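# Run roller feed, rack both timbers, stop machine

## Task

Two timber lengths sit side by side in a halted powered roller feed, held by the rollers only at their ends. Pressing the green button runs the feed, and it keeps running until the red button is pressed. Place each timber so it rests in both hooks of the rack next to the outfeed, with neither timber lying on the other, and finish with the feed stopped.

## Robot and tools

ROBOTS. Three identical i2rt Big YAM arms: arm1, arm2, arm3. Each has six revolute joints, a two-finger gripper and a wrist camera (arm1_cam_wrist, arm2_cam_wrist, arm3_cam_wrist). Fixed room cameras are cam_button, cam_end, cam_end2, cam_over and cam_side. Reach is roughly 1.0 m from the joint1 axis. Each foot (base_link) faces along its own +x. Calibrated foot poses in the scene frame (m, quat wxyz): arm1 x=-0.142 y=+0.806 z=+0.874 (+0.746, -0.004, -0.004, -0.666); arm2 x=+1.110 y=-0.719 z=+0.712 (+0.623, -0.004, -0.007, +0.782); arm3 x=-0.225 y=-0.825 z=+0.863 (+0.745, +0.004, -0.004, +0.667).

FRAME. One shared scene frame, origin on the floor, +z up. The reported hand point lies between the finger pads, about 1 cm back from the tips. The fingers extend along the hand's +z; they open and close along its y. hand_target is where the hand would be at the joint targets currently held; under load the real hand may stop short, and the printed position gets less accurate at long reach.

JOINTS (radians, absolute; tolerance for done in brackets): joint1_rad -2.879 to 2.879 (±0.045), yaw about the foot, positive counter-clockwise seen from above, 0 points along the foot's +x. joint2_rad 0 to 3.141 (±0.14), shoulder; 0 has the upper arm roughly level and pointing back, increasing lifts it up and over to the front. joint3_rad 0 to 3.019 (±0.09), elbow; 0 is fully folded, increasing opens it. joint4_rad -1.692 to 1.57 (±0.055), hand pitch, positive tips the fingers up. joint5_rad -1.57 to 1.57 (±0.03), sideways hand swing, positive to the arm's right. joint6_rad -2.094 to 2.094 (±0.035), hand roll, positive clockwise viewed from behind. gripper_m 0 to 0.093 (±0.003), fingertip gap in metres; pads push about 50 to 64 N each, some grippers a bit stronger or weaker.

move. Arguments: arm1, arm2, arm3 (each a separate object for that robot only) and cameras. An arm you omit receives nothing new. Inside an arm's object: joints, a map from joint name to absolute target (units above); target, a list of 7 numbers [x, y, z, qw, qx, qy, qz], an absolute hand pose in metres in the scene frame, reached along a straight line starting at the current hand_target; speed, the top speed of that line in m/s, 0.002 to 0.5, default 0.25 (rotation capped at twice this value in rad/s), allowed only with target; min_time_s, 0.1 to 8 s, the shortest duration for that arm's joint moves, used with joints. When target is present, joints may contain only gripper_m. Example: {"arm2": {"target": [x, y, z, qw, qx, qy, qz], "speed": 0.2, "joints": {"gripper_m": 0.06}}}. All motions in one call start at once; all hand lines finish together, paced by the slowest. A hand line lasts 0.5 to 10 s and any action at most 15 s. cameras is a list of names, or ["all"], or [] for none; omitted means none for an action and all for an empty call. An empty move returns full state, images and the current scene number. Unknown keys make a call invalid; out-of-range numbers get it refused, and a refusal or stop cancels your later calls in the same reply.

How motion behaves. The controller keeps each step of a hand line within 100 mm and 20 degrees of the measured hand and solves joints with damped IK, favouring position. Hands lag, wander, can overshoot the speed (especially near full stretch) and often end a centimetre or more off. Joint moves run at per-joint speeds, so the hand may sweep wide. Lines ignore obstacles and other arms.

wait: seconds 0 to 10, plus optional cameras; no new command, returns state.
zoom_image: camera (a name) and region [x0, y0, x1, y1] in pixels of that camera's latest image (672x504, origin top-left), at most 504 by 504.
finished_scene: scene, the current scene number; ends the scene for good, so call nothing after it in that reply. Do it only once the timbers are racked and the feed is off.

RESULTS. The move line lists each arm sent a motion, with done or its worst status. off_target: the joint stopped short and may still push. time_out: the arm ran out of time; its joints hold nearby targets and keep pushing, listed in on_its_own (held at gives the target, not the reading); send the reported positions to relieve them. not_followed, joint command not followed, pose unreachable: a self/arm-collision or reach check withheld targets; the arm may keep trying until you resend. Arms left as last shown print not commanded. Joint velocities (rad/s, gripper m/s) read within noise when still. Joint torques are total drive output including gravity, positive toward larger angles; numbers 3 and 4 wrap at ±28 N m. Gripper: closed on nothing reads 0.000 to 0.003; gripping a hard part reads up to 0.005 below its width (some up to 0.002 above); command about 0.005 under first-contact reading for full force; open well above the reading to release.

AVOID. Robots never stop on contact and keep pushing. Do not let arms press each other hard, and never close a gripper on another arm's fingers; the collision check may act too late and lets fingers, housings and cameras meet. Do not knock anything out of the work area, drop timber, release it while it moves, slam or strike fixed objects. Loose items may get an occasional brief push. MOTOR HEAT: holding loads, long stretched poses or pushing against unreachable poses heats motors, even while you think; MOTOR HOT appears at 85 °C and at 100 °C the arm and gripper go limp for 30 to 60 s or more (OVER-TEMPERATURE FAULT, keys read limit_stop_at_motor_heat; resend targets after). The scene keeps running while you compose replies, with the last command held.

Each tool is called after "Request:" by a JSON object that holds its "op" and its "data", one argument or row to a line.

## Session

Request:
{"op": "move", "data": {

}}

Scene clock: 0.00 s.
Joint torques (N m): no reading
Heat: arm1: hottest joint2_rad 23 °C; arm2: hottest joint3_rad 22 °C; arm3: hottest joint3_rad 23 °C.
Joint velocities: within noise
arm1.joint_positions: joint1_rad=-0.430 joint2_rad=+0.644 joint3_rad=+1.356 joint4_rad=-1.249 joint5_rad=+0.042 joint6_rad=+0.691 gripper_m=+0.09396
arm1.joint_status: not commanded
arm1.hand: x=-0.2316 y=+0.5663 z=+1.4115 quat_wxyz=(-0.403, -0.836, -0.229, +0.294) (m; scene frame)
arm1.hand_target: x=-0.2309 y=+0.5687 z=+1.4229 quat_wxyz=(-0.412, -0.830, -0.227, +0.300) (m; scene frame)
arm1.hand_status: not commanded
arm2.joint_positions: joint1_rad=+0.624 joint2_rad=+0.585 joint3_rad=+1.397 joint4_rad=-1.329 joint5_rad=+0.241 joint6_rad=-0.177 gripper_m=+0.09396
arm2.joint_status: not commanded
arm2.hand: x=+0.9672 y=-0.5468 z=+1.2646 quat_wxyz=(-0.315, +0.812, -0.286, -0.400) (m; scene frame)
arm2.hand_target: x=+0.9692 y=-0.5488 z=+1.2773 quat_wxyz=(-0.320, +0.804, -0.285, -0.412) (m; scene frame)
arm2.hand_status: not commanded
arm3.joint_positions: joint1_rad=+0.032 joint2_rad=+0.632 joint3_rad=+1.417 joint4_rad=-1.228 joint5_rad=-0.104 joint6_rad=-0.798 gripper_m=+0.09396
arm3.joint_status: not commanded
arm3.hand: x=-0.2231 y=-0.5816 z=+1.4386 quat_wxyz=(-0.492, +0.777, -0.322, -0.225) (m; scene frame)
arm3.hand_target: x=-0.2234 y=-0.5850 z=+1.4494 quat_wxyz=(-0.501, +0.772, -0.318, -0.228) (m; scene frame)
arm3.hand_status: not commanded
pictures: arm1_cam_wrist, arm2_cam_wrist, arm3_cam_wrist, cam_button, cam_end, cam_end2, cam_over, cam_side

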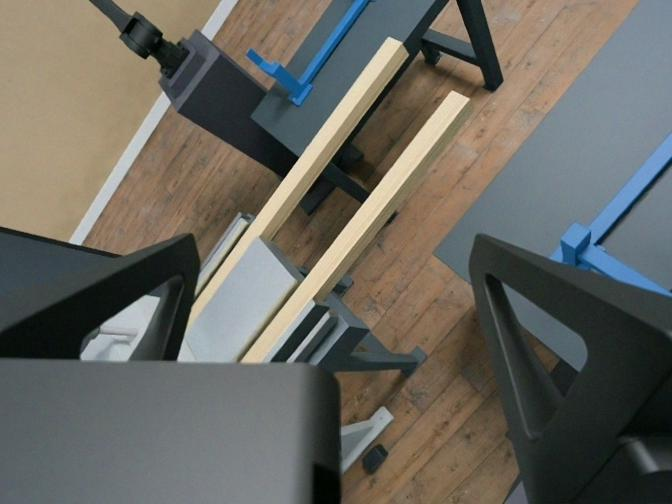

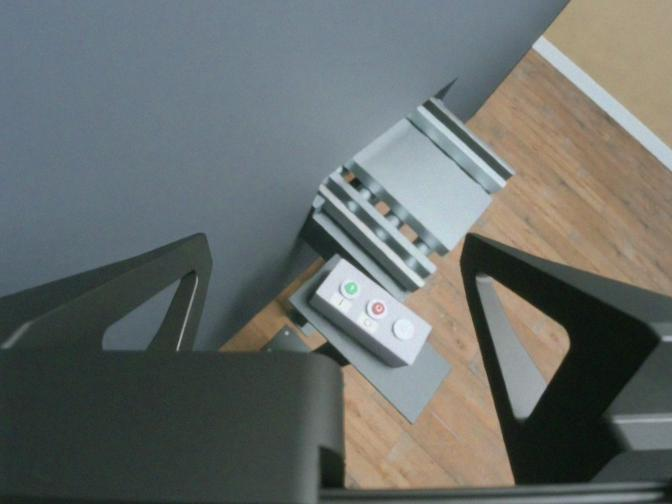

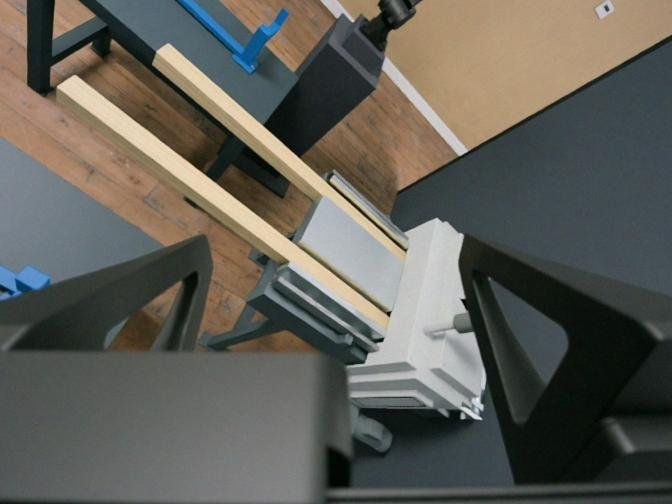

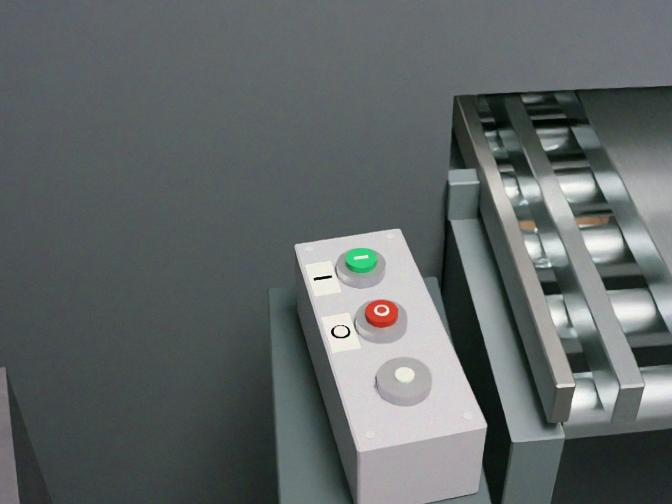

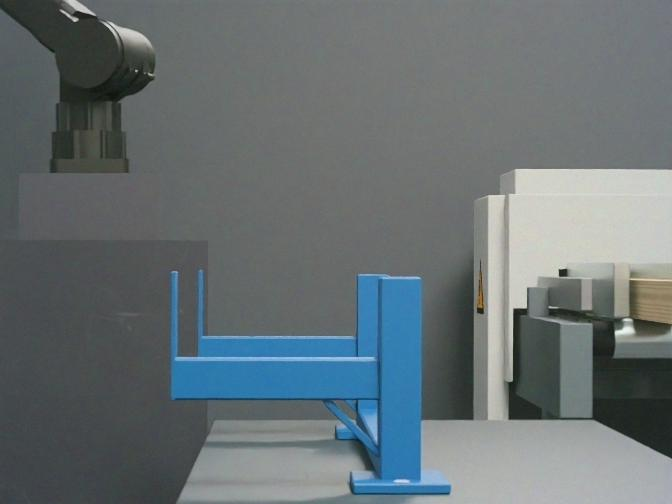

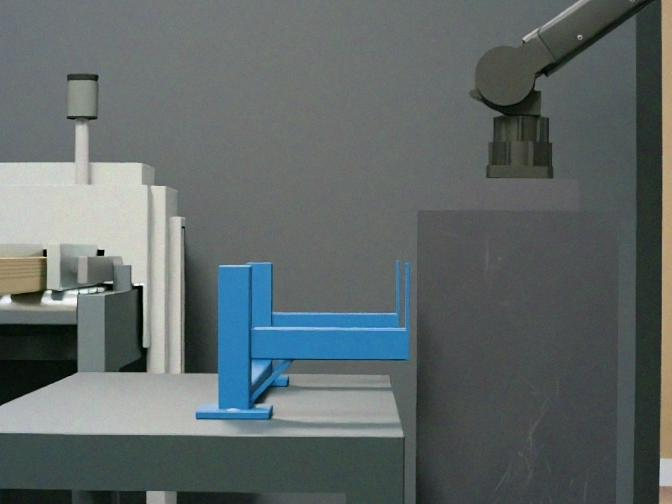

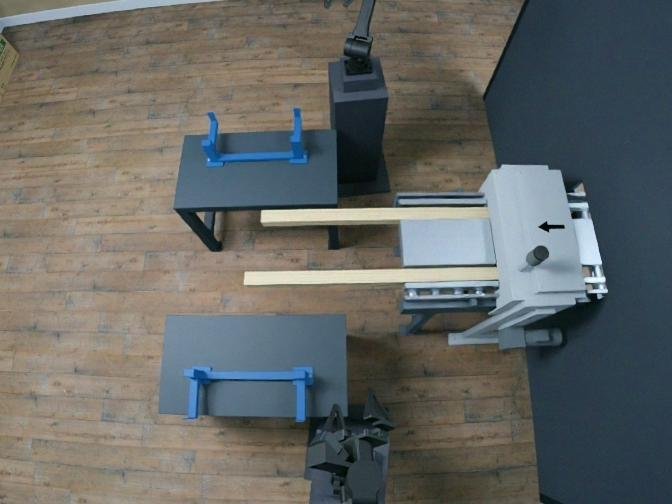

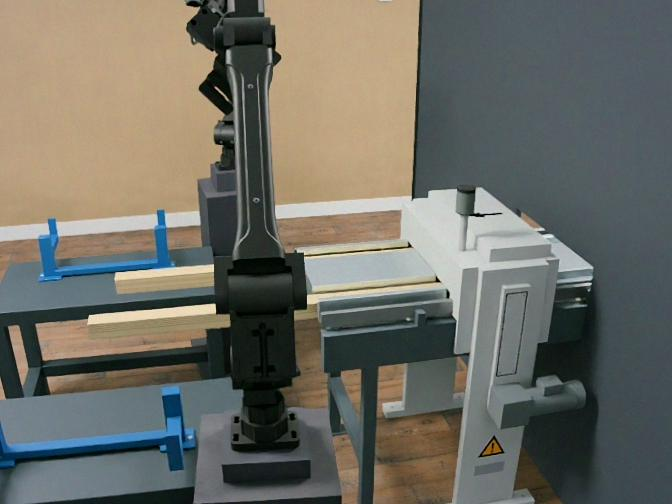

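Request:
{"op": "move", "data": {
  "arm1": {"target":[-0.045,0.11,0.85,0,1,0,0],"speed":0.3},
  "arm3": {"target":[-0.075,-0.121,0.845,0,1,0,0],"speed":0.3},
  "arm2": {"target":[0.976,-0.33,0.91,0,0.837,-0.547,0],"speed":0.3,"joints":{"gripper_m":0.0}},
  "cameras": ["arm1_cam_wrist","arm2_cam_wrist","arm3_cam_wrist","cam_button","cam_end","cam_over"]
}}

Scene clock: 36.00 s.
Joint torques (N m): arm1=[1.2 -21.13 13.16 -0.32 -0.08 0.07] | arm2=[-3.19 -11.52 11.86 -0.35 0.06 0.24] | arm3=[-1.08 -18.2 11.6 0.16 -0.07 -0.05]
Heat: arm1: hottest joint3_rad 26 °C; arm2: hottest joint3_rad 25 °C; arm3: hottest joint3_rad 26 °C.
move: arm1 off_target; arm2 off_target; arm3 off_target
Joint velocities: within noise
arm1.joint_positions: joint1_rad=+0.019 joint2_rad=+2.371 joint3_rad=+2.011 joint4_rad=-1.240 joint5_rad=+0.003 joint6_rad=+1.703 gripper_m=+0.09396
arm1.joint_status: not commanded
arm1.hand: x=-0.0521 y=+0.1208 z=+0.8453 quat_wxyz=(+0.008, -1.000, +0.000, +0.003) (m; scene frame)
arm1.hand_target: x=-0.0452 y=+0.1104 z=+0.8502 quat_wxyz=(-0.001, -1.000, +0.000, +0.000) (m; scene frame)
arm1.hand_status: off_target (0.014 m and 1.0 deg from the pose sent, 0.747 m and 66.6 deg at the start)
arm2.joint_positions: joint1_rad=+0.106 joint2_rad=+1.436 joint3_rad=+1.185 joint4_rad=-1.377 joint5_rad=-0.017 joint6_rad=-0.103 gripper_m=+0.00051
arm2.joint_status: all done
arm2.hand: x=+0.9776 y=-0.3480 z=+0.8852 quat_wxyz=(+0.018, +0.842, -0.538, +0.021) (m; scene frame)
arm2.hand_target: x=+0.9763 y=-0.3313 z=+0.9100 quat_wxyz=(+0.000, +0.837, -0.547, +0.000) (m; scene frame)
arm2.hand_status: off_target (0.031 m and 3.4 deg from the pose sent, 0.416 m and 66.6 deg at the start)
arm3.joint_positions: joint1_rad=-0.106 joint2_rad=+2.408 joint3_rad=+2.113 joint4_rad=-1.299 joint5_rad=-0.001 joint6_rad=-1.770 gripper_m=+0.09396
arm3.joint_status: not commanded
arm3.hand: x=-0.0723 y=-0.1329 z=+0.8458 quat_wxyz=(+0.005, +1.000, -0.009, -0.003) (m; scene frame)
arm3.hand_target: x=-0.0751 y=-0.1215 z=+0.8452 quat_wxyz=(-0.001, +1.000, +0.000, +0.000) (m; scene frame)
arm3.hand_status: off_target (0.012 m and 1.2 deg from the pose sent, 0.766 m and 78.0 deg at the start)
pictures: arm1_cam_wrist, arm2_cam_wrist, arm3_cam_wrist, cam_button, cam_end, cam_over

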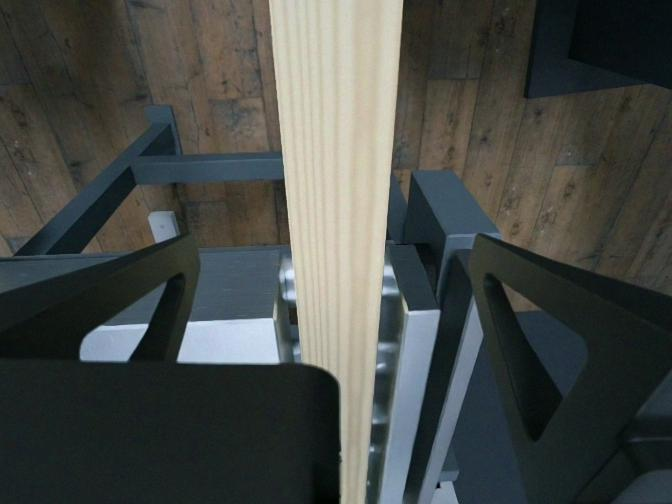

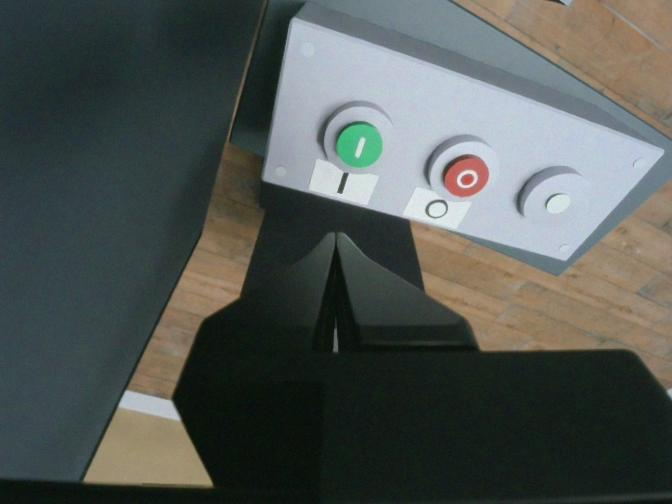

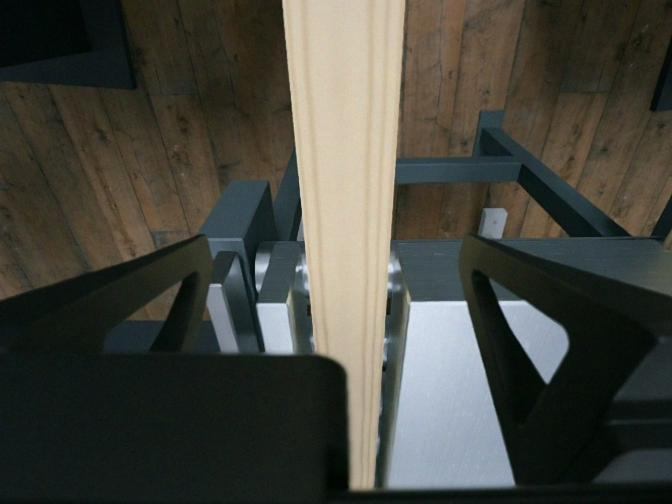

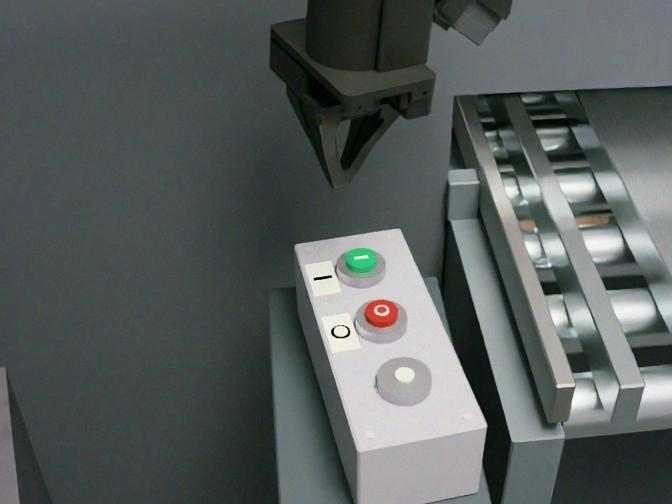

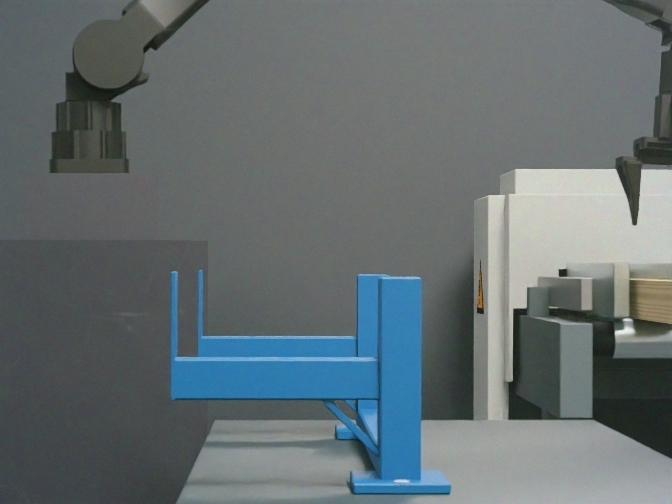

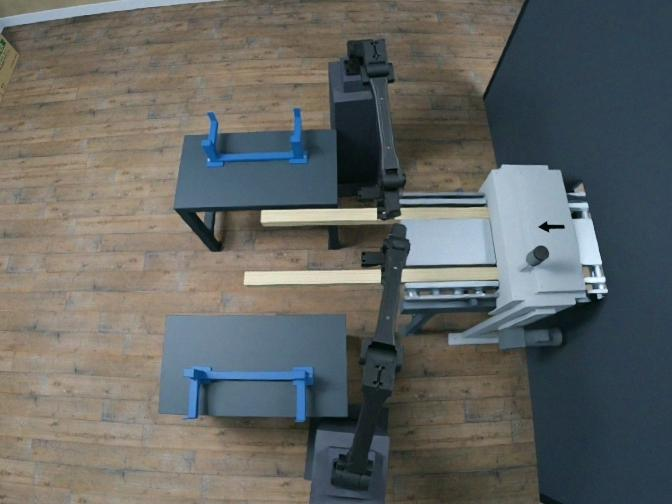

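Request:
{"op": "move", "data": {
  "arm1": {"target":[-0.045,0.111,0.738,0,1,0,0],"speed":0.15},
  "arm3": {"target":[-0.075,-0.116,0.73,0,1,0,0],"speed":0.15},
  "arm2": {"target":[0.976,-0.334,0.835,0,0.837,-0.547,0],"speed":0.15}
}}

Request:
{"op": "move", "data": {
  "arm1": {"joints":{"gripper_m":0.05}},
  "arm3": {"joints":{"gripper_m":0.05}},
  "cameras": ["arm1_cam_wrist","arm2_cam_wrist","arm3_cam_wrist","cam_button"]
}}

Scene clock: 59.23 s.
Joint torques (N m): arm1=[1.2 -21.6 10.04 0.59 -0.1 0.06] | arm2=[-2.78 -10.81 6.99 0.59 0.06 0.24] | arm3=[-1.14 -19.08 10.21 0.85 -0.07 -0.05]
Heat: arm1: hottest joint2_rad 27 °C; arm2: hottest joint3_rad 28 °C; arm3: hottest joint3_rad 30 °C.
move: arm1 done; arm2 done; arm3 off_target
Joint velocities: within noise
arm1.joint_positions: joint1_rad=+0.019 joint2_rad=+2.518 joint3_rad=+1.999 joint4_rad=-1.078 joint5_rad=+0.003 joint6_rad=+1.703 gripper_m=+0.09396
arm1.joint_status: not commanded
arm1.hand: x=-0.0515 y=+0.1166 z=+0.7410 quat_wxyz=(+0.007, -1.000, +0.000, +0.002) (m; scene frame)
arm1.hand_target: x=-0.0451 y=+0.1112 z=+0.7382 quat_wxyz=(+0.000, -1.000, +0.000, +0.000) (m; scene frame)
arm1.hand_status: done (0.009 m and 0.8 deg from the pose sent, 0.108 m and 1.0 deg at the start)
arm2.joint_positions: joint1_rad=+0.106 joint2_rad=+1.473 joint3_rad=+1.096 joint4_rad=-1.200 joint5_rad=-0.017 joint6_rad=-0.097 gripper_m=+0.00051
arm2.joint_status: not commanded
arm2.hand: x=+0.9743 y=-0.3362 z=+0.8383 quat_wxyz=(+0.002, +0.841, -0.541, +0.001) (m; scene frame)
arm2.hand_target: x=+0.9759 y=-0.3341 z=+0.8350 quat_wxyz=(+0.000, +0.837, -0.547, +0.000) (m; scene frame)
arm2.hand_status: done (0.004 m and 0.9 deg from the pose sent, 0.052 m and 3.4 deg at the start)
arm3.joint_positions: joint1_rad=-0.105 joint2_rad=+2.575 joint3_rad=+2.113 joint4_rad=-1.150 joint5_rad=-0.001 joint6_rad=-1.770 gripper_m=+0.09396
arm3.joint_status: not commanded
arm3.hand: x=-0.0728 y=-0.1302 z=+0.7295 quat_wxyz=(+0.014, +1.000, -0.008, -0.005) (m; scene frame)
arm3.hand_target: x=-0.0751 y=-0.1164 z=+0.7304 quat_wxyz=(+0.000, +1.000, +0.000, +0.000) (m; scene frame)
arm3.hand_status: off_target (0.014 m and 1.9 deg from the pose sent, 0.117 m and 1.2 deg at the start)
pictures: none

Scene clock: 60.23 s.
Joint torques (N m): arm1=[1.03 -21.77 10.04 0.95 -0.08 0.13] | arm2=[-2.73 -10.81 6.98 0.58 0.05 0.24] | arm3=[-1.14 -19.37 10.24 0.69 -0.1 0.01]
Heat: arm1: hottest joint2_rad 27 °C; arm2: hottest joint3_rad 28 °C; arm3: hottest joint3_rad 30 °C.
move: arm1 done; arm3 done
Joint velocities: within noise
arm1.joint_positions: joint1_rad=+0.019 joint2_rad=+2.518 joint3_rad=+1.999 joint4_rad=-1.088 joint5_rad=+0.003 joint6_rad=+1.692 gripper_m=+0.05004
arm1.joint_status: all done
arm1.hand: x=-0.0519 y=+0.1191 z=+0.7410 quat_wxyz=(+0.012, -1.000, -0.005, +0.003) (m; scene frame)
arm1.hand_target: x=-0.0451 y=+0.1111 z=+0.7382 quat_wxyz=(+0.000, -1.000, +0.000, +0.000) (m; scene frame)
arm1.hand_status: not commanded
arm2: as last shown
arm3.joint_positions: joint1_rad=-0.105 joint2_rad=+2.575 joint3_rad=+2.113 joint4_rad=-1.145 joint5_rad=+0.000 joint6_rad=-1.775 gripper_m=+0.05115
arm3.joint_status: all done
arm3.hand: x=-0.0724 y=-0.1290 z=+0.7295 quat_wxyz=(+0.011, +1.000, -0.006, -0.004) (m; scene frame)
arm3.hand_target: x=-0.0751 y=-0.1165 z=+0.7304 quat_wxyz=(+0.000, +1.000, +0.000, +0.000) (m; scene frame)
arm3.hand_status: not commanded
pictures: arm1_cam_wrist, arm2_cam_wrist, arm3_cam_wrist, cam_button

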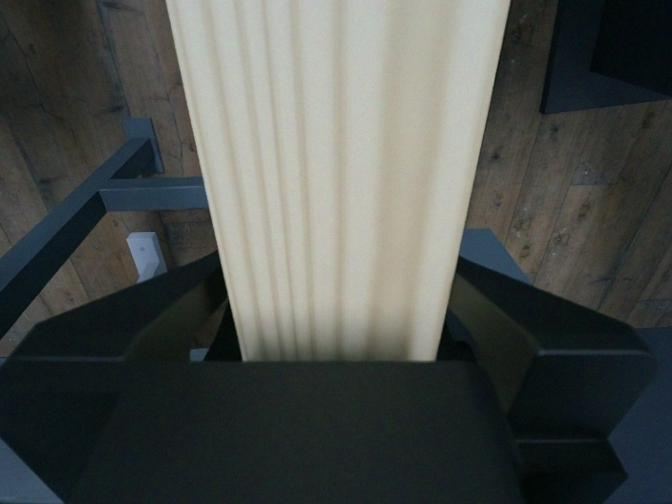

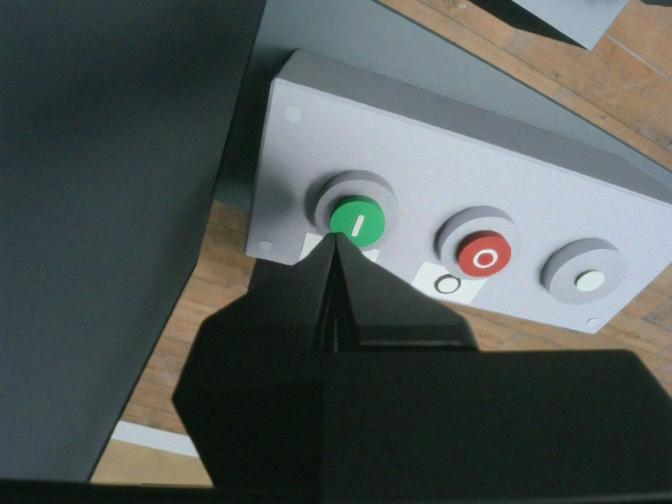

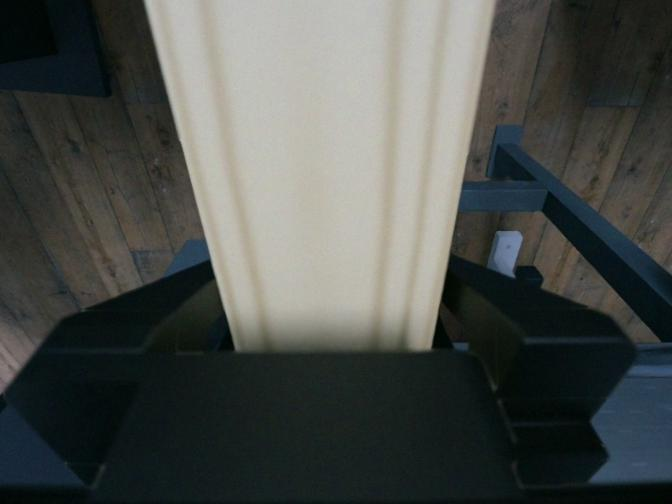

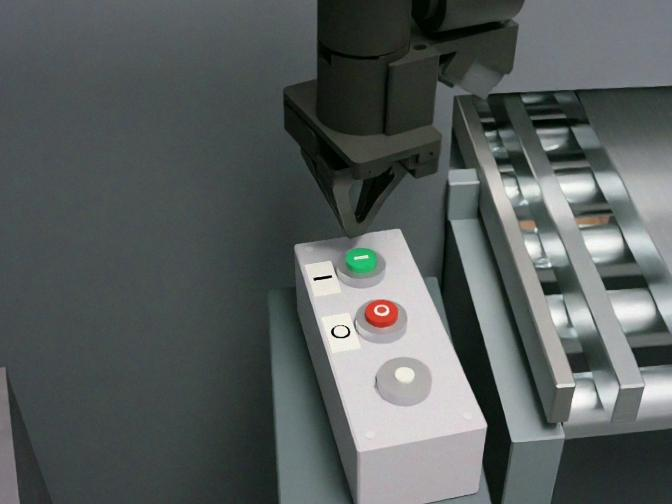

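Request:
{"op": "move", "data": {
  "arm1": {"joints":{"gripper_m":0.03}},
  "arm3": {"joints":{"gripper_m":0.03}}
}}

Request:
{"op": "move", "data": {
  "arm1": {"target":[-0.065,0.111,0.77,0,1,0,0],"speed":0.06},
  "arm3": {"target":[-0.095,-0.118,0.77,0,1,0,0],"speed":0.06},
  "arm2": {"target":[0.979,-0.327,0.797,0,0.837,-0.547,0],"speed":0.1},
  "cameras": ["cam_button","cam_side"]
}}

Request:
{"op": "move", "data": {
  "arm1": {"target":[-0.15,0.113,0.80,0,1,0,0],"speed":0.1},
  "arm3": {"target":[-0.18,-0.119,0.80,0,1,0,0],"speed":0.1},
  "arm2": {"target":[0.979,-0.327,0.86,0,0.837,-0.547,0],"speed":0.2},
  "cameras": ["cam_over","cam_side"]
}}

Scene clock: 84.27 s.
Joint torques (N m): arm1=[0.97 -21.77 10.11 0.98 -0.11 0.15] | arm2=[-2.73 -10.75 6.98 0.58 0.06 0.24] | arm3=[-1.08 -19.37 10.22 0.68 -0.09 0.01]
Heat: arm1: hottest joint2_rad 30 °C; arm2: hottest joint3_rad 29 °C; arm3: hottest joint3_rad 32 °C.
move: arm1 off_target; arm3 off_target
Joint velocities: within noise
arm1.joint_positions: joint1_rad=+0.019 joint2_rad=+2.518 joint3_rad=+1.999 joint4_rad=-1.088 joint5_rad=+0.003 joint6_rad=+1.692 gripper_m=+0.05002
arm1.joint_status: gripper_m off_target (ended at +0.05002, target +0.03000)
arm1.hand: x=-0.0519 y=+0.1191 z=+0.7410 quat_wxyz=(+0.012, -1.000, -0.005, +0.003) (m; scene frame)
arm1.hand_target: x=-0.0451 y=+0.1111 z=+0.7382 quat_wxyz=(+0.000, -1.000, +0.000, +0.000) (m; scene frame)
arm1.hand_status: not commanded
arm2: as last shown
arm3.joint_positions: joint1_rad=-0.105 joint2_rad=+2.575 joint3_rad=+2.113 joint4_rad=-1.145 joint5_rad=+0.000 joint6_rad=-1.775 gripper_m=+0.05114
arm3.joint_status: gripper_m off_target (ended at +0.05115, target +0.03000)
arm3.hand: x=-0.0724 y=-0.1290 z=+0.7295 quat_wxyz=(+0.011, +1.000, -0.006, -0.004) (m; scene frame)
arm3.hand_target: x=-0.0751 y=-0.1165 z=+0.7304 quat_wxyz=(+0.000, +1.000, +0.000, +0.000) (m; scene frame)
arm3.hand_status: not commanded
pictures: none

Scene clock: 86.10 s.
Joint torques (N m): arm1=[2.96 -25 10.29 -0.42 -0.18 0.3] | arm2=[-3.37 -8.64 5.86 1.18 0.05 0.13] | arm3=[-2.84 -24.29 9.02 -0.06 -0.2 -0.03]
Heat: arm1: hottest joint2_rad 30 °C; arm2: hottest joint3_rad 29 °C; arm3: hottest joint3_rad 32 °C.
move: arm1 off_target; arm2 off_target; arm3 off_target
Joint velocities: within noise
arm1.joint_positions: joint1_rad=-0.028 joint2_rad=+2.511 joint3_rad=+1.974 joint4_rad=-1.095 joint5_rad=+0.004 joint6_rad=+1.649 gripper_m=+0.04959
arm1.joint_status: not commanded
arm1.hand: x=-0.0852 y=+0.1263 z=+0.7376 quat_wxyz=(+0.024, -1.000, -0.003, +0.004) (m; scene frame)
arm1.hand_target: x=-0.0651 y=+0.1120 z=+0.7697 quat_wxyz=(+0.000, -1.000, +0.000, -0.001) (m; scene frame)
arm1.hand_status: off_target (0.041 m and 2.8 deg from the pose sent, 0.033 m and 1.5 deg at the start)
arm2.joint_positions: joint1_rad=+0.104 joint2_rad=+1.496 joint3_rad=+1.064 joint4_rad=-1.114 joint5_rad=-0.017 joint6_rad=-0.097 gripper_m=+0.00051
arm2.joint_status: not commanded
arm2.hand: x=+0.9728 y=-0.3282 z=+0.8178 quat_wxyz=(-0.007, +0.841, -0.541, -0.011) (m; scene frame)
arm2.hand_target: x=+0.9790 y=-0.3280 z=+0.7977 quat_wxyz=(+0.000, +0.837, -0.547, +0.000) (m; scene frame)
arm2.hand_status: off_target (0.022 m and 1.7 deg from the pose sent, 0.043 m and 0.9 deg at the start)
arm3.joint_positions: joint1_rad=-0.057 joint2_rad=+2.567 joint3_rad=+2.089 joint4_rad=-1.164 joint5_rad=+0.003 joint6_rad=-1.745 gripper_m=+0.05101
arm3.joint_status: not commanded
arm3.hand: x=-0.1071 y=-0.1348 z=+0.7279 quat_wxyz=(+0.029, +1.000, +0.003, -0.004) (m; scene frame)
arm3.hand_target: x=-0.0951 y=-0.1190 z=+0.7695 quat_wxyz=(+0.000, +1.000, +0.000, +0.000) (m; scene frame)
arm3.hand_status: off_target (0.047 m and 3.4 deg from the pose sent, 0.048 m and 1.5 deg at the start)
pictures: cam_button, cam_side

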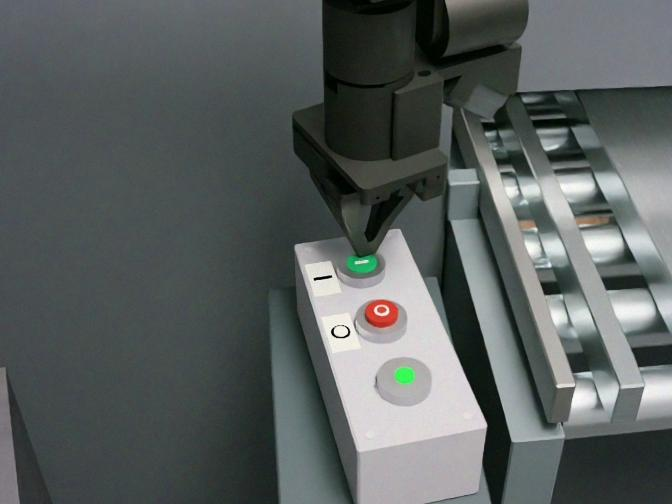

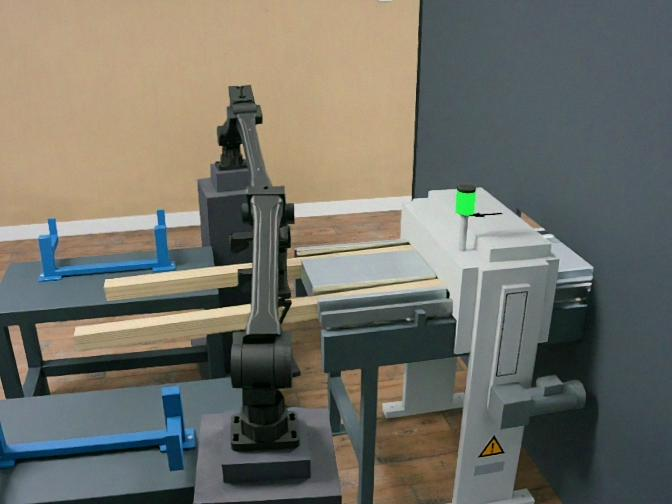

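Scene clock: 87.77 s.
Joint torques (N m): arm1=[0.03 -29.33 10.33 -1.36 0.16 -0.22] | arm2=[-3.31 -12.22 11.25 -0.32 0.06 0.11] | arm3=[-1.85 -28.1 8.8 -0.83 -0.57 0.37]
Heat: arm1: hottest joint2_rad 30 °C; arm2: hottest joint3_rad 29 °C; arm3: hottest joint3_rad 32 °C.
move: arm1 off_target; arm2 off_target; arm3 off_target
Joint velocities: within noise
arm1.joint_positions: joint1_rad=-0.121 joint2_rad=+2.507 joint3_rad=+1.939 joint4_rad=-1.099 joint5_rad=-0.001 joint6_rad=+1.585 gripper_m=+0.04923
arm1.joint_status: not commanded
arm1.hand: x=-0.1471 y=+0.1395 z=+0.7297 quat_wxyz=(+0.042, -0.999, +0.011, -0.001) (m; scene frame)
arm1.hand_target: x=-0.1499 y=+0.1150 z=+0.7978 quat_wxyz=(+0.000, -1.000, +0.000, +0.001) (m; scene frame)
arm1.hand_status: off_target (0.075 m and 5.0 deg from the pose sent, 0.091 m and 2.8 deg at the start)
arm2.joint_positions: joint1_rad=+0.100 joint2_rad=+1.479 joint3_rad=+1.093 joint4_rad=-1.245 joint5_rad=-0.017 joint6_rad=-0.097 gripper_m=+0.00051
arm2.joint_status: not commanded
arm2.hand: x=+0.9806 y=-0.3474 z=+0.8349 quat_wxyz=(+0.019, +0.839, -0.543, +0.023) (m; scene frame)
arm2.hand_target: x=+0.9794 y=-0.3283 z=+0.8601 quat_wxyz=(+0.000, +0.837, -0.547, +0.000) (m; scene frame)
arm2.hand_status: off_target (0.032 m and 3.4 deg from the pose sent, 0.043 m and 1.7 deg at the start)
arm3.joint_positions: joint1_rad=+0.049 joint2_rad=+2.551 joint3_rad=+2.020 joint4_rad=-1.148 joint5_rad=+0.010 joint6_rad=-1.668 gripper_m=+0.05085
arm3.joint_status: not commanded
arm3.hand: x=-0.1808 y=-0.1478 z=+0.7160 quat_wxyz=(+0.048, +0.999, +0.018, +0.001) (m; scene frame)
arm3.hand_target: x=-0.1801 y=-0.1213 z=+0.7966 quat_wxyz=(+0.000, +1.000, +0.001, -0.001) (m; scene frame)
arm3.hand_status: off_target (0.089 m and 5.9 deg from the pose sent, 0.104 m and 3.4 deg at the start)
pictures: cam_over, cam_side

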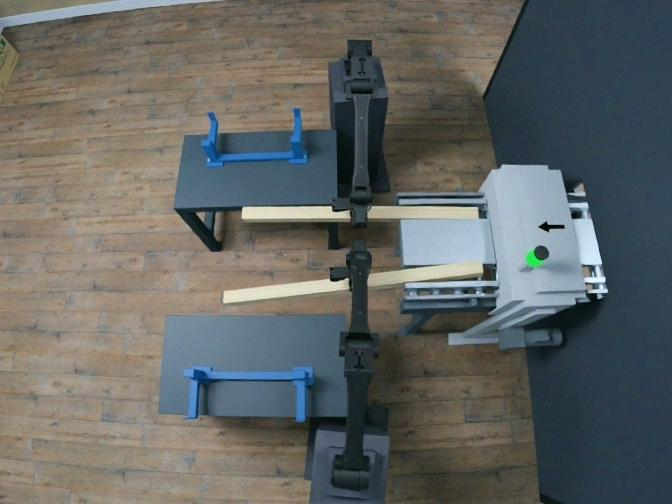

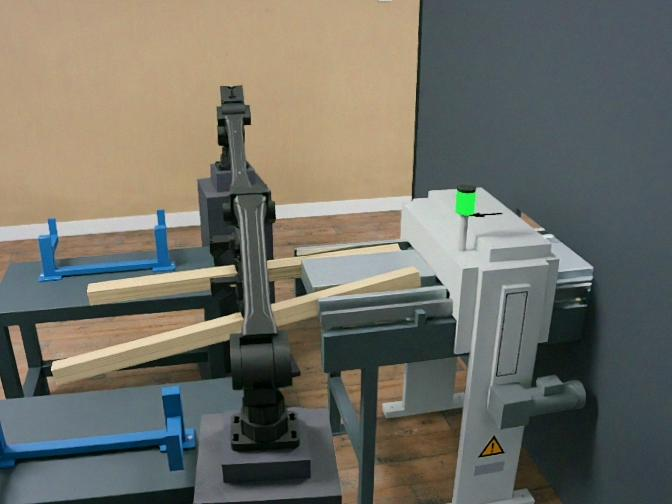

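Request:
{"op": "move", "data": {
  "arm1": {"target":[-0.24,0.115,0.84,0.02,0.999,0,0.035],"speed":0.12},
  "arm3": {"target":[-0.27,-0.13,0.83,-0.04,0.994,0,-0.10],"speed":0.12},
  "arm2": {"target":[1.033,-0.325,0.85,0,0.837,-0.547,0],"speed":0.2},
  "cameras": ["cam_button","arm2_cam_wrist","cam_over","cam_side","cam_end","cam_end2","arm1_cam_wrist","arm3_cam_wrist"]
}}

Scene clock: 103.33 s.
Joint torques (N m): arm1=[1.26 -30.51 12.19 -1.35 -0.26 -0.38] | arm2=[-3.08 -12.34 7.9 0.51 -0.03 0.03] | arm3=[-2.02 -26.87 8.59 0.13 -1.04 0.79]
Heat: arm1: hottest joint2_rad 32 °C; arm2: hottest joint3_rad 29 °C; arm3: hottest joint3_rad 33 °C.
move: arm1 off_target; arm2 off_target; arm3 off_target
Joint velocities: within noise
arm1.joint_positions: joint1_rad=-0.279 joint2_rad=+2.463 joint3_rad=+1.913 joint4_rad=-1.127 joint5_rad=-0.063 joint6_rad=+1.456 gripper_m=+0.04922
arm1.joint_status: not commanded
arm1.hand: x=-0.2403 y=+0.1534 z=+0.7511 quat_wxyz=(+0.042, -0.998, +0.027, -0.039) (m; scene frame)
arm1.hand_target: x=-0.2392 y=+0.1191 z=+0.8377 quat_wxyz=(-0.020, -0.999, +0.000, -0.034) (m; scene frame)
arm1.hand_status: off_target (0.097 m and 7.7 deg from the pose sent, 0.146 m and 8.2 deg at the start; pose on its path clipped on 17 of 50 steps)
arm2.joint_positions: joint1_rad=-0.031 joint2_rad=+1.467 joint3_rad=+1.093 joint4_rad=-1.239 joint5_rad=-0.014 joint6_rad=-0.218 gripper_m=+0.00051
arm2.joint_status: not commanded
arm2.hand: x=+1.0306 y=-0.3322 z=+0.8403 quat_wxyz=(+0.014, +0.836, -0.548, +0.014) (m; scene frame)
arm2.hand_target: x=+1.0330 y=-0.3252 z=+0.8500 quat_wxyz=(+0.000, +0.837, -0.547, +0.000) (m; scene frame)
arm2.hand_status: off_target (0.012 m and 2.2 deg from the pose sent, 0.059 m and 3.4 deg at the start)
arm3.joint_positions: joint1_rad=+0.128 joint2_rad=+2.423 joint3_rad=+1.861 joint4_rad=-1.053 joint5_rad=-0.183 joint6_rad=-1.624 gripper_m=+0.05085
arm3.joint_status: not commanded
arm3.hand: x=-0.2673 y=-0.1599 z=+0.7516 quat_wxyz=(+0.014, +0.995, +0.034, -0.091) (m; scene frame)
arm3.hand_target: x=-0.2698 y=-0.1328 z=+0.8277 quat_wxyz=(-0.039, +0.994, +0.002, -0.102) (m; scene frame)
arm3.hand_status: off_target (0.084 m and 7.3 deg from the pose sent, 0.146 m and 15.5 deg at the start)
pictures: arm1_cam_wrist, arm2_cam_wrist, arm3_cam_wrist, cam_button, cam_end, cam_end2, cam_over, cam_side

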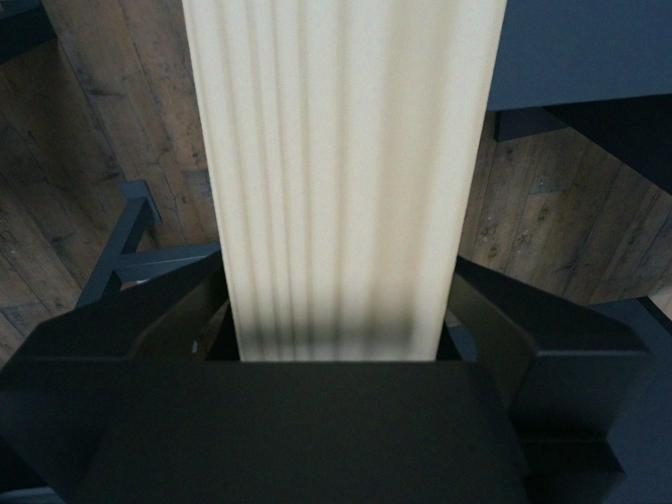

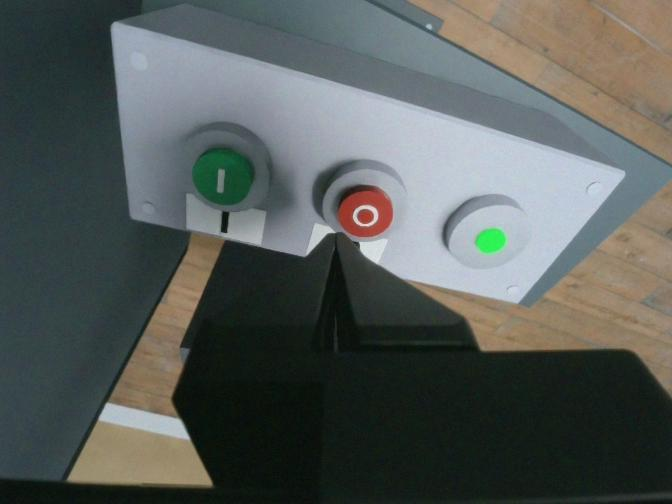

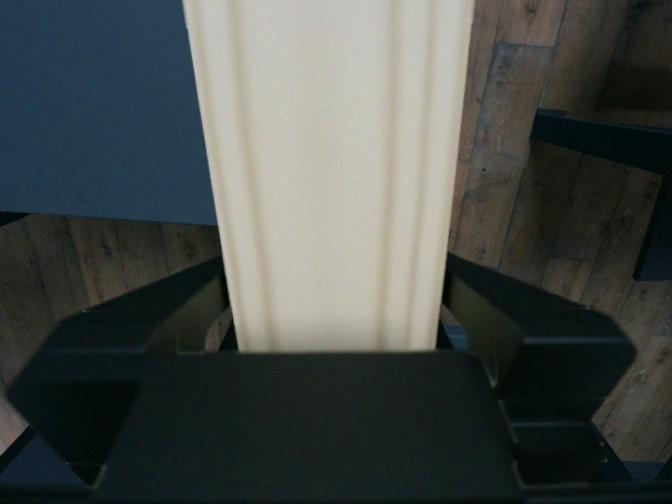

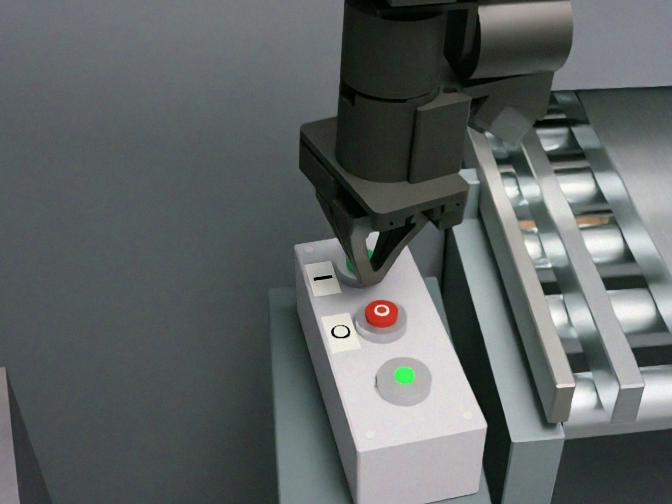

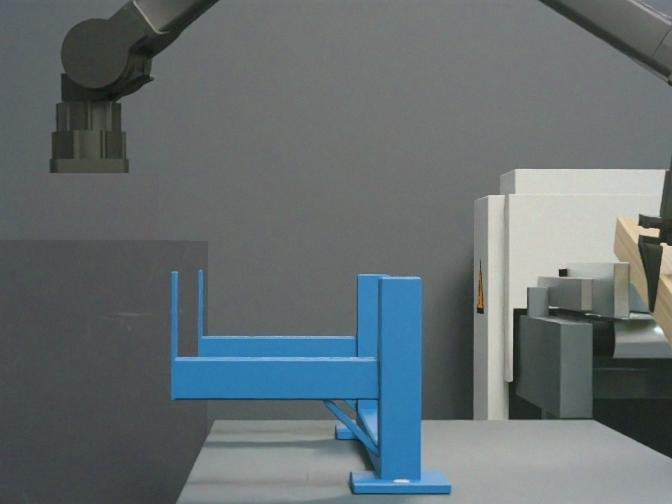

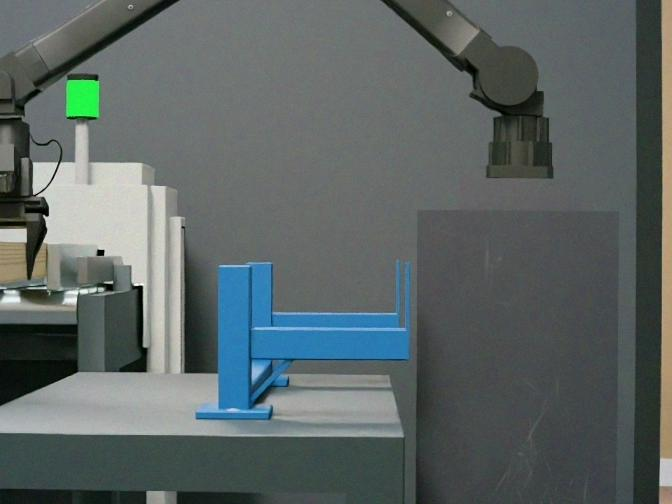

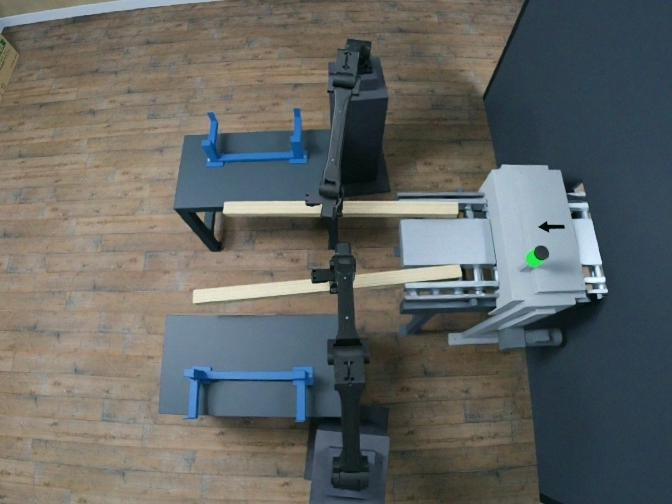

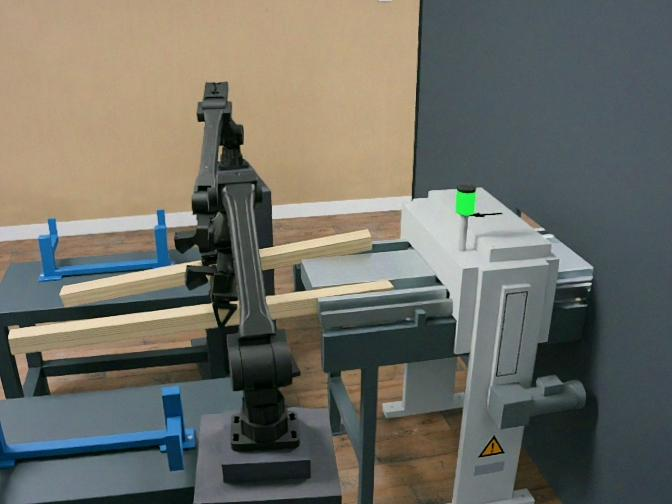

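Request:
{"op": "move", "data": {
  "arm1": {"target":[-0.34,0.16,0.87,0.03,0.997,0,-0.07],"speed":0.12},
  "arm3": {"target":[-0.37,-0.18,0.87,-0.03,0.994,0,-0.10],"speed":0.12},
  "arm2": {"target":[1.033,-0.323,0.797,0,0.837,-0.547,0],"speed":0.1},
  "cameras": ["cam_button","cam_over","cam_side","arm1_cam_wrist","arm3_cam_wrist"]
}}

Scene clock: 113.87 s.
Joint torques (N m): arm1=[0.79 -29.04 10.43 -0.31 0.62 -0.91] | arm2=[-3.02 -8.53 5.6 1.29 -0.06 0.04] | arm3=[-3.25 -24.53 8.94 -0.43 -0.91 1.41]
Heat: arm1: hottest joint2_rad 36 °C; arm2: hottest joint3_rad 29 °C; arm3: hottest joint2_rad 33 °C.
move: arm1 off_target; arm2 off_target; arm3 off_target
Joint velocities: within noise
arm1.joint_positions: joint1_rad=-0.380 joint2_rad=+2.322 joint3_rad=+1.773 joint4_rad=-1.054 joint5_rad=+0.116 joint6_rad=+1.409 gripper_m=+0.04911
arm1.joint_status: not commanded
arm1.hand: x=-0.3328 y=+0.1860 z=+0.7959 quat_wxyz=(+0.022, -0.997, +0.052, +0.052) (m; scene frame)
arm1.hand_target: x=-0.3392 y=+0.1626 z=+0.8678 quat_wxyz=(-0.028, -0.997, +0.003, +0.073) (m; scene frame)
arm1.hand_status: off_target (0.079 m and 8.6 deg from the pose sent, 0.155 m and 15.3 deg at the start)
arm2.joint_positions: joint1_rad=-0.031 joint2_rad=+1.477 joint3_rad=+1.040 joint4_rad=-1.114 joint5_rad=-0.014 joint6_rad=-0.219 gripper_m=+0.00051
arm2.joint_status: not commanded
arm2.hand: x=+1.0291 y=-0.3223 z=+0.8176 quat_wxyz=(-0.008, +0.837, -0.547, -0.008) (m; scene frame)
arm2.hand_target: x=+1.0330 y=-0.3239 z=+0.7977 quat_wxyz=(+0.000, +0.837, -0.547, +0.000) (m; scene frame)
arm2.hand_status: off_target (0.021 m and 1.3 deg from the pose sent, 0.044 m and 2.2 deg at the start)
arm3.joint_positions: joint1_rad=+0.306 joint2_rad=+2.278 joint3_rad=+1.709 joint4_rad=-1.021 joint5_rad=-0.178 joint6_rad=-1.529 gripper_m=+0.05085
arm3.joint_status: not commanded
arm3.hand: x=-0.3779 y=-0.2052 z=+0.7938 quat_wxyz=(+0.013, +0.993, +0.076, -0.086) (m; scene frame)
arm3.hand_target: x=-0.3696 y=-0.1823 z=+0.8671 quat_wxyz=(-0.029, +0.994, +0.004, -0.103) (m; scene frame)
arm3.hand_status: off_target (0.081 m and 10.1 deg from the pose sent, 0.158 m and 6.4 deg at the start; pose on its path clipped on 3 of 61 steps)
pictures: arm1_cam_wrist, arm3_cam_wrist, cam_button, cam_over, cam_side

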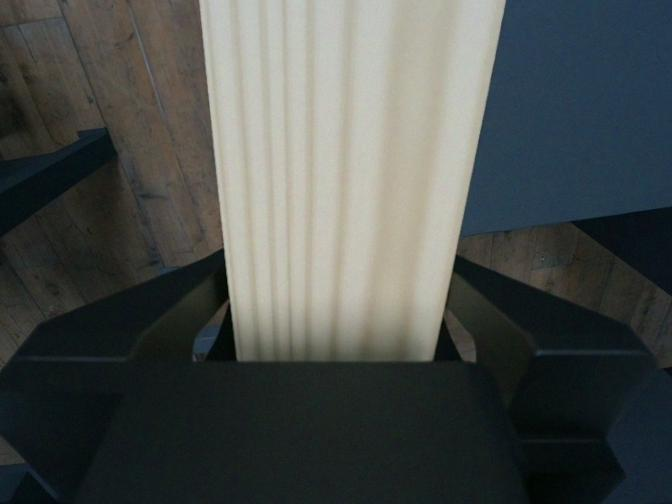

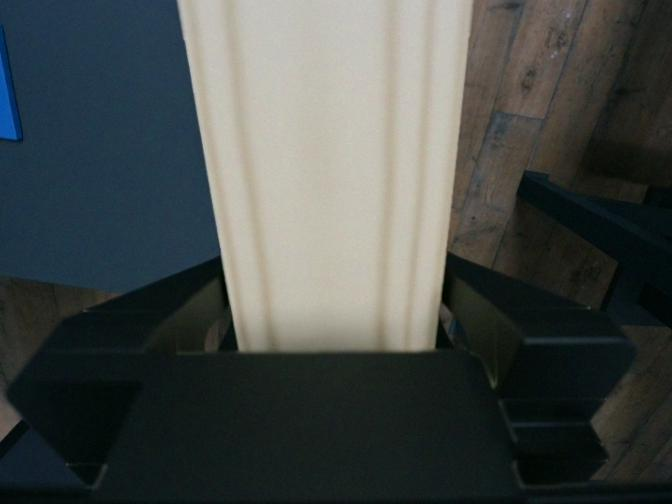

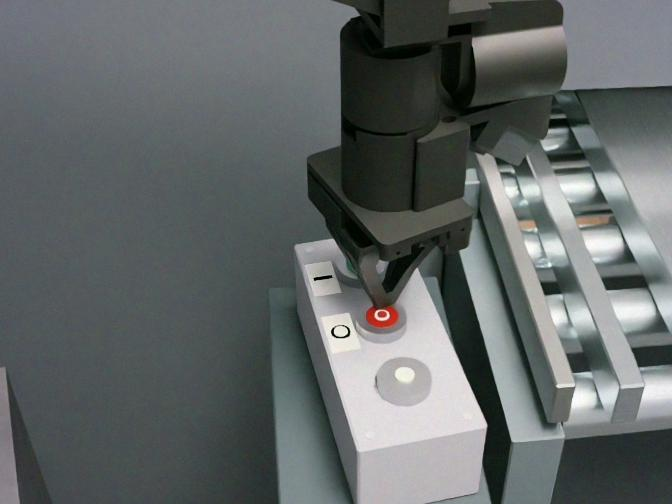

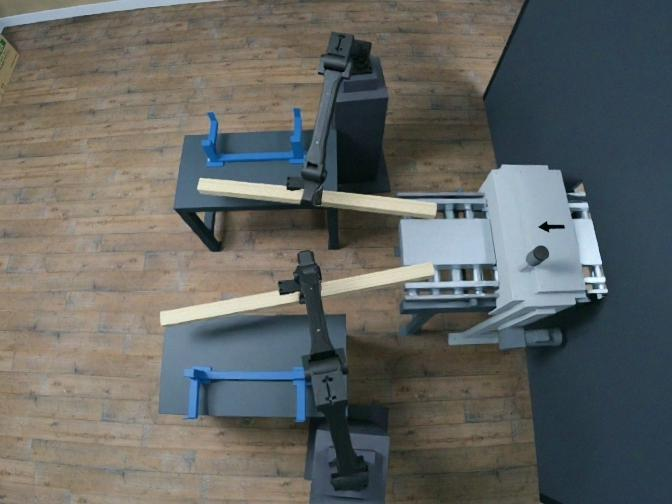

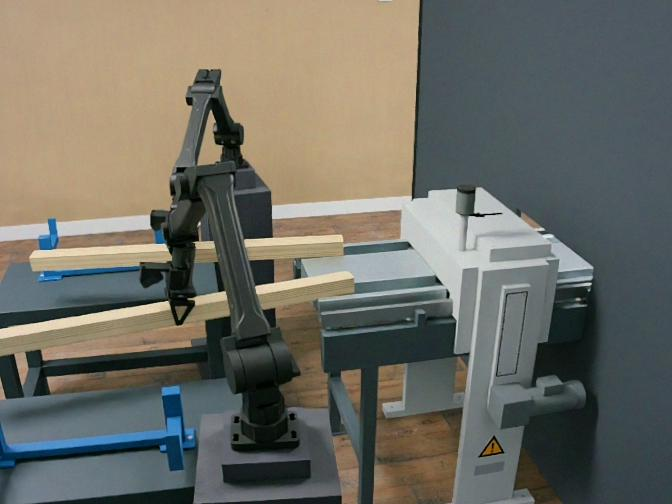

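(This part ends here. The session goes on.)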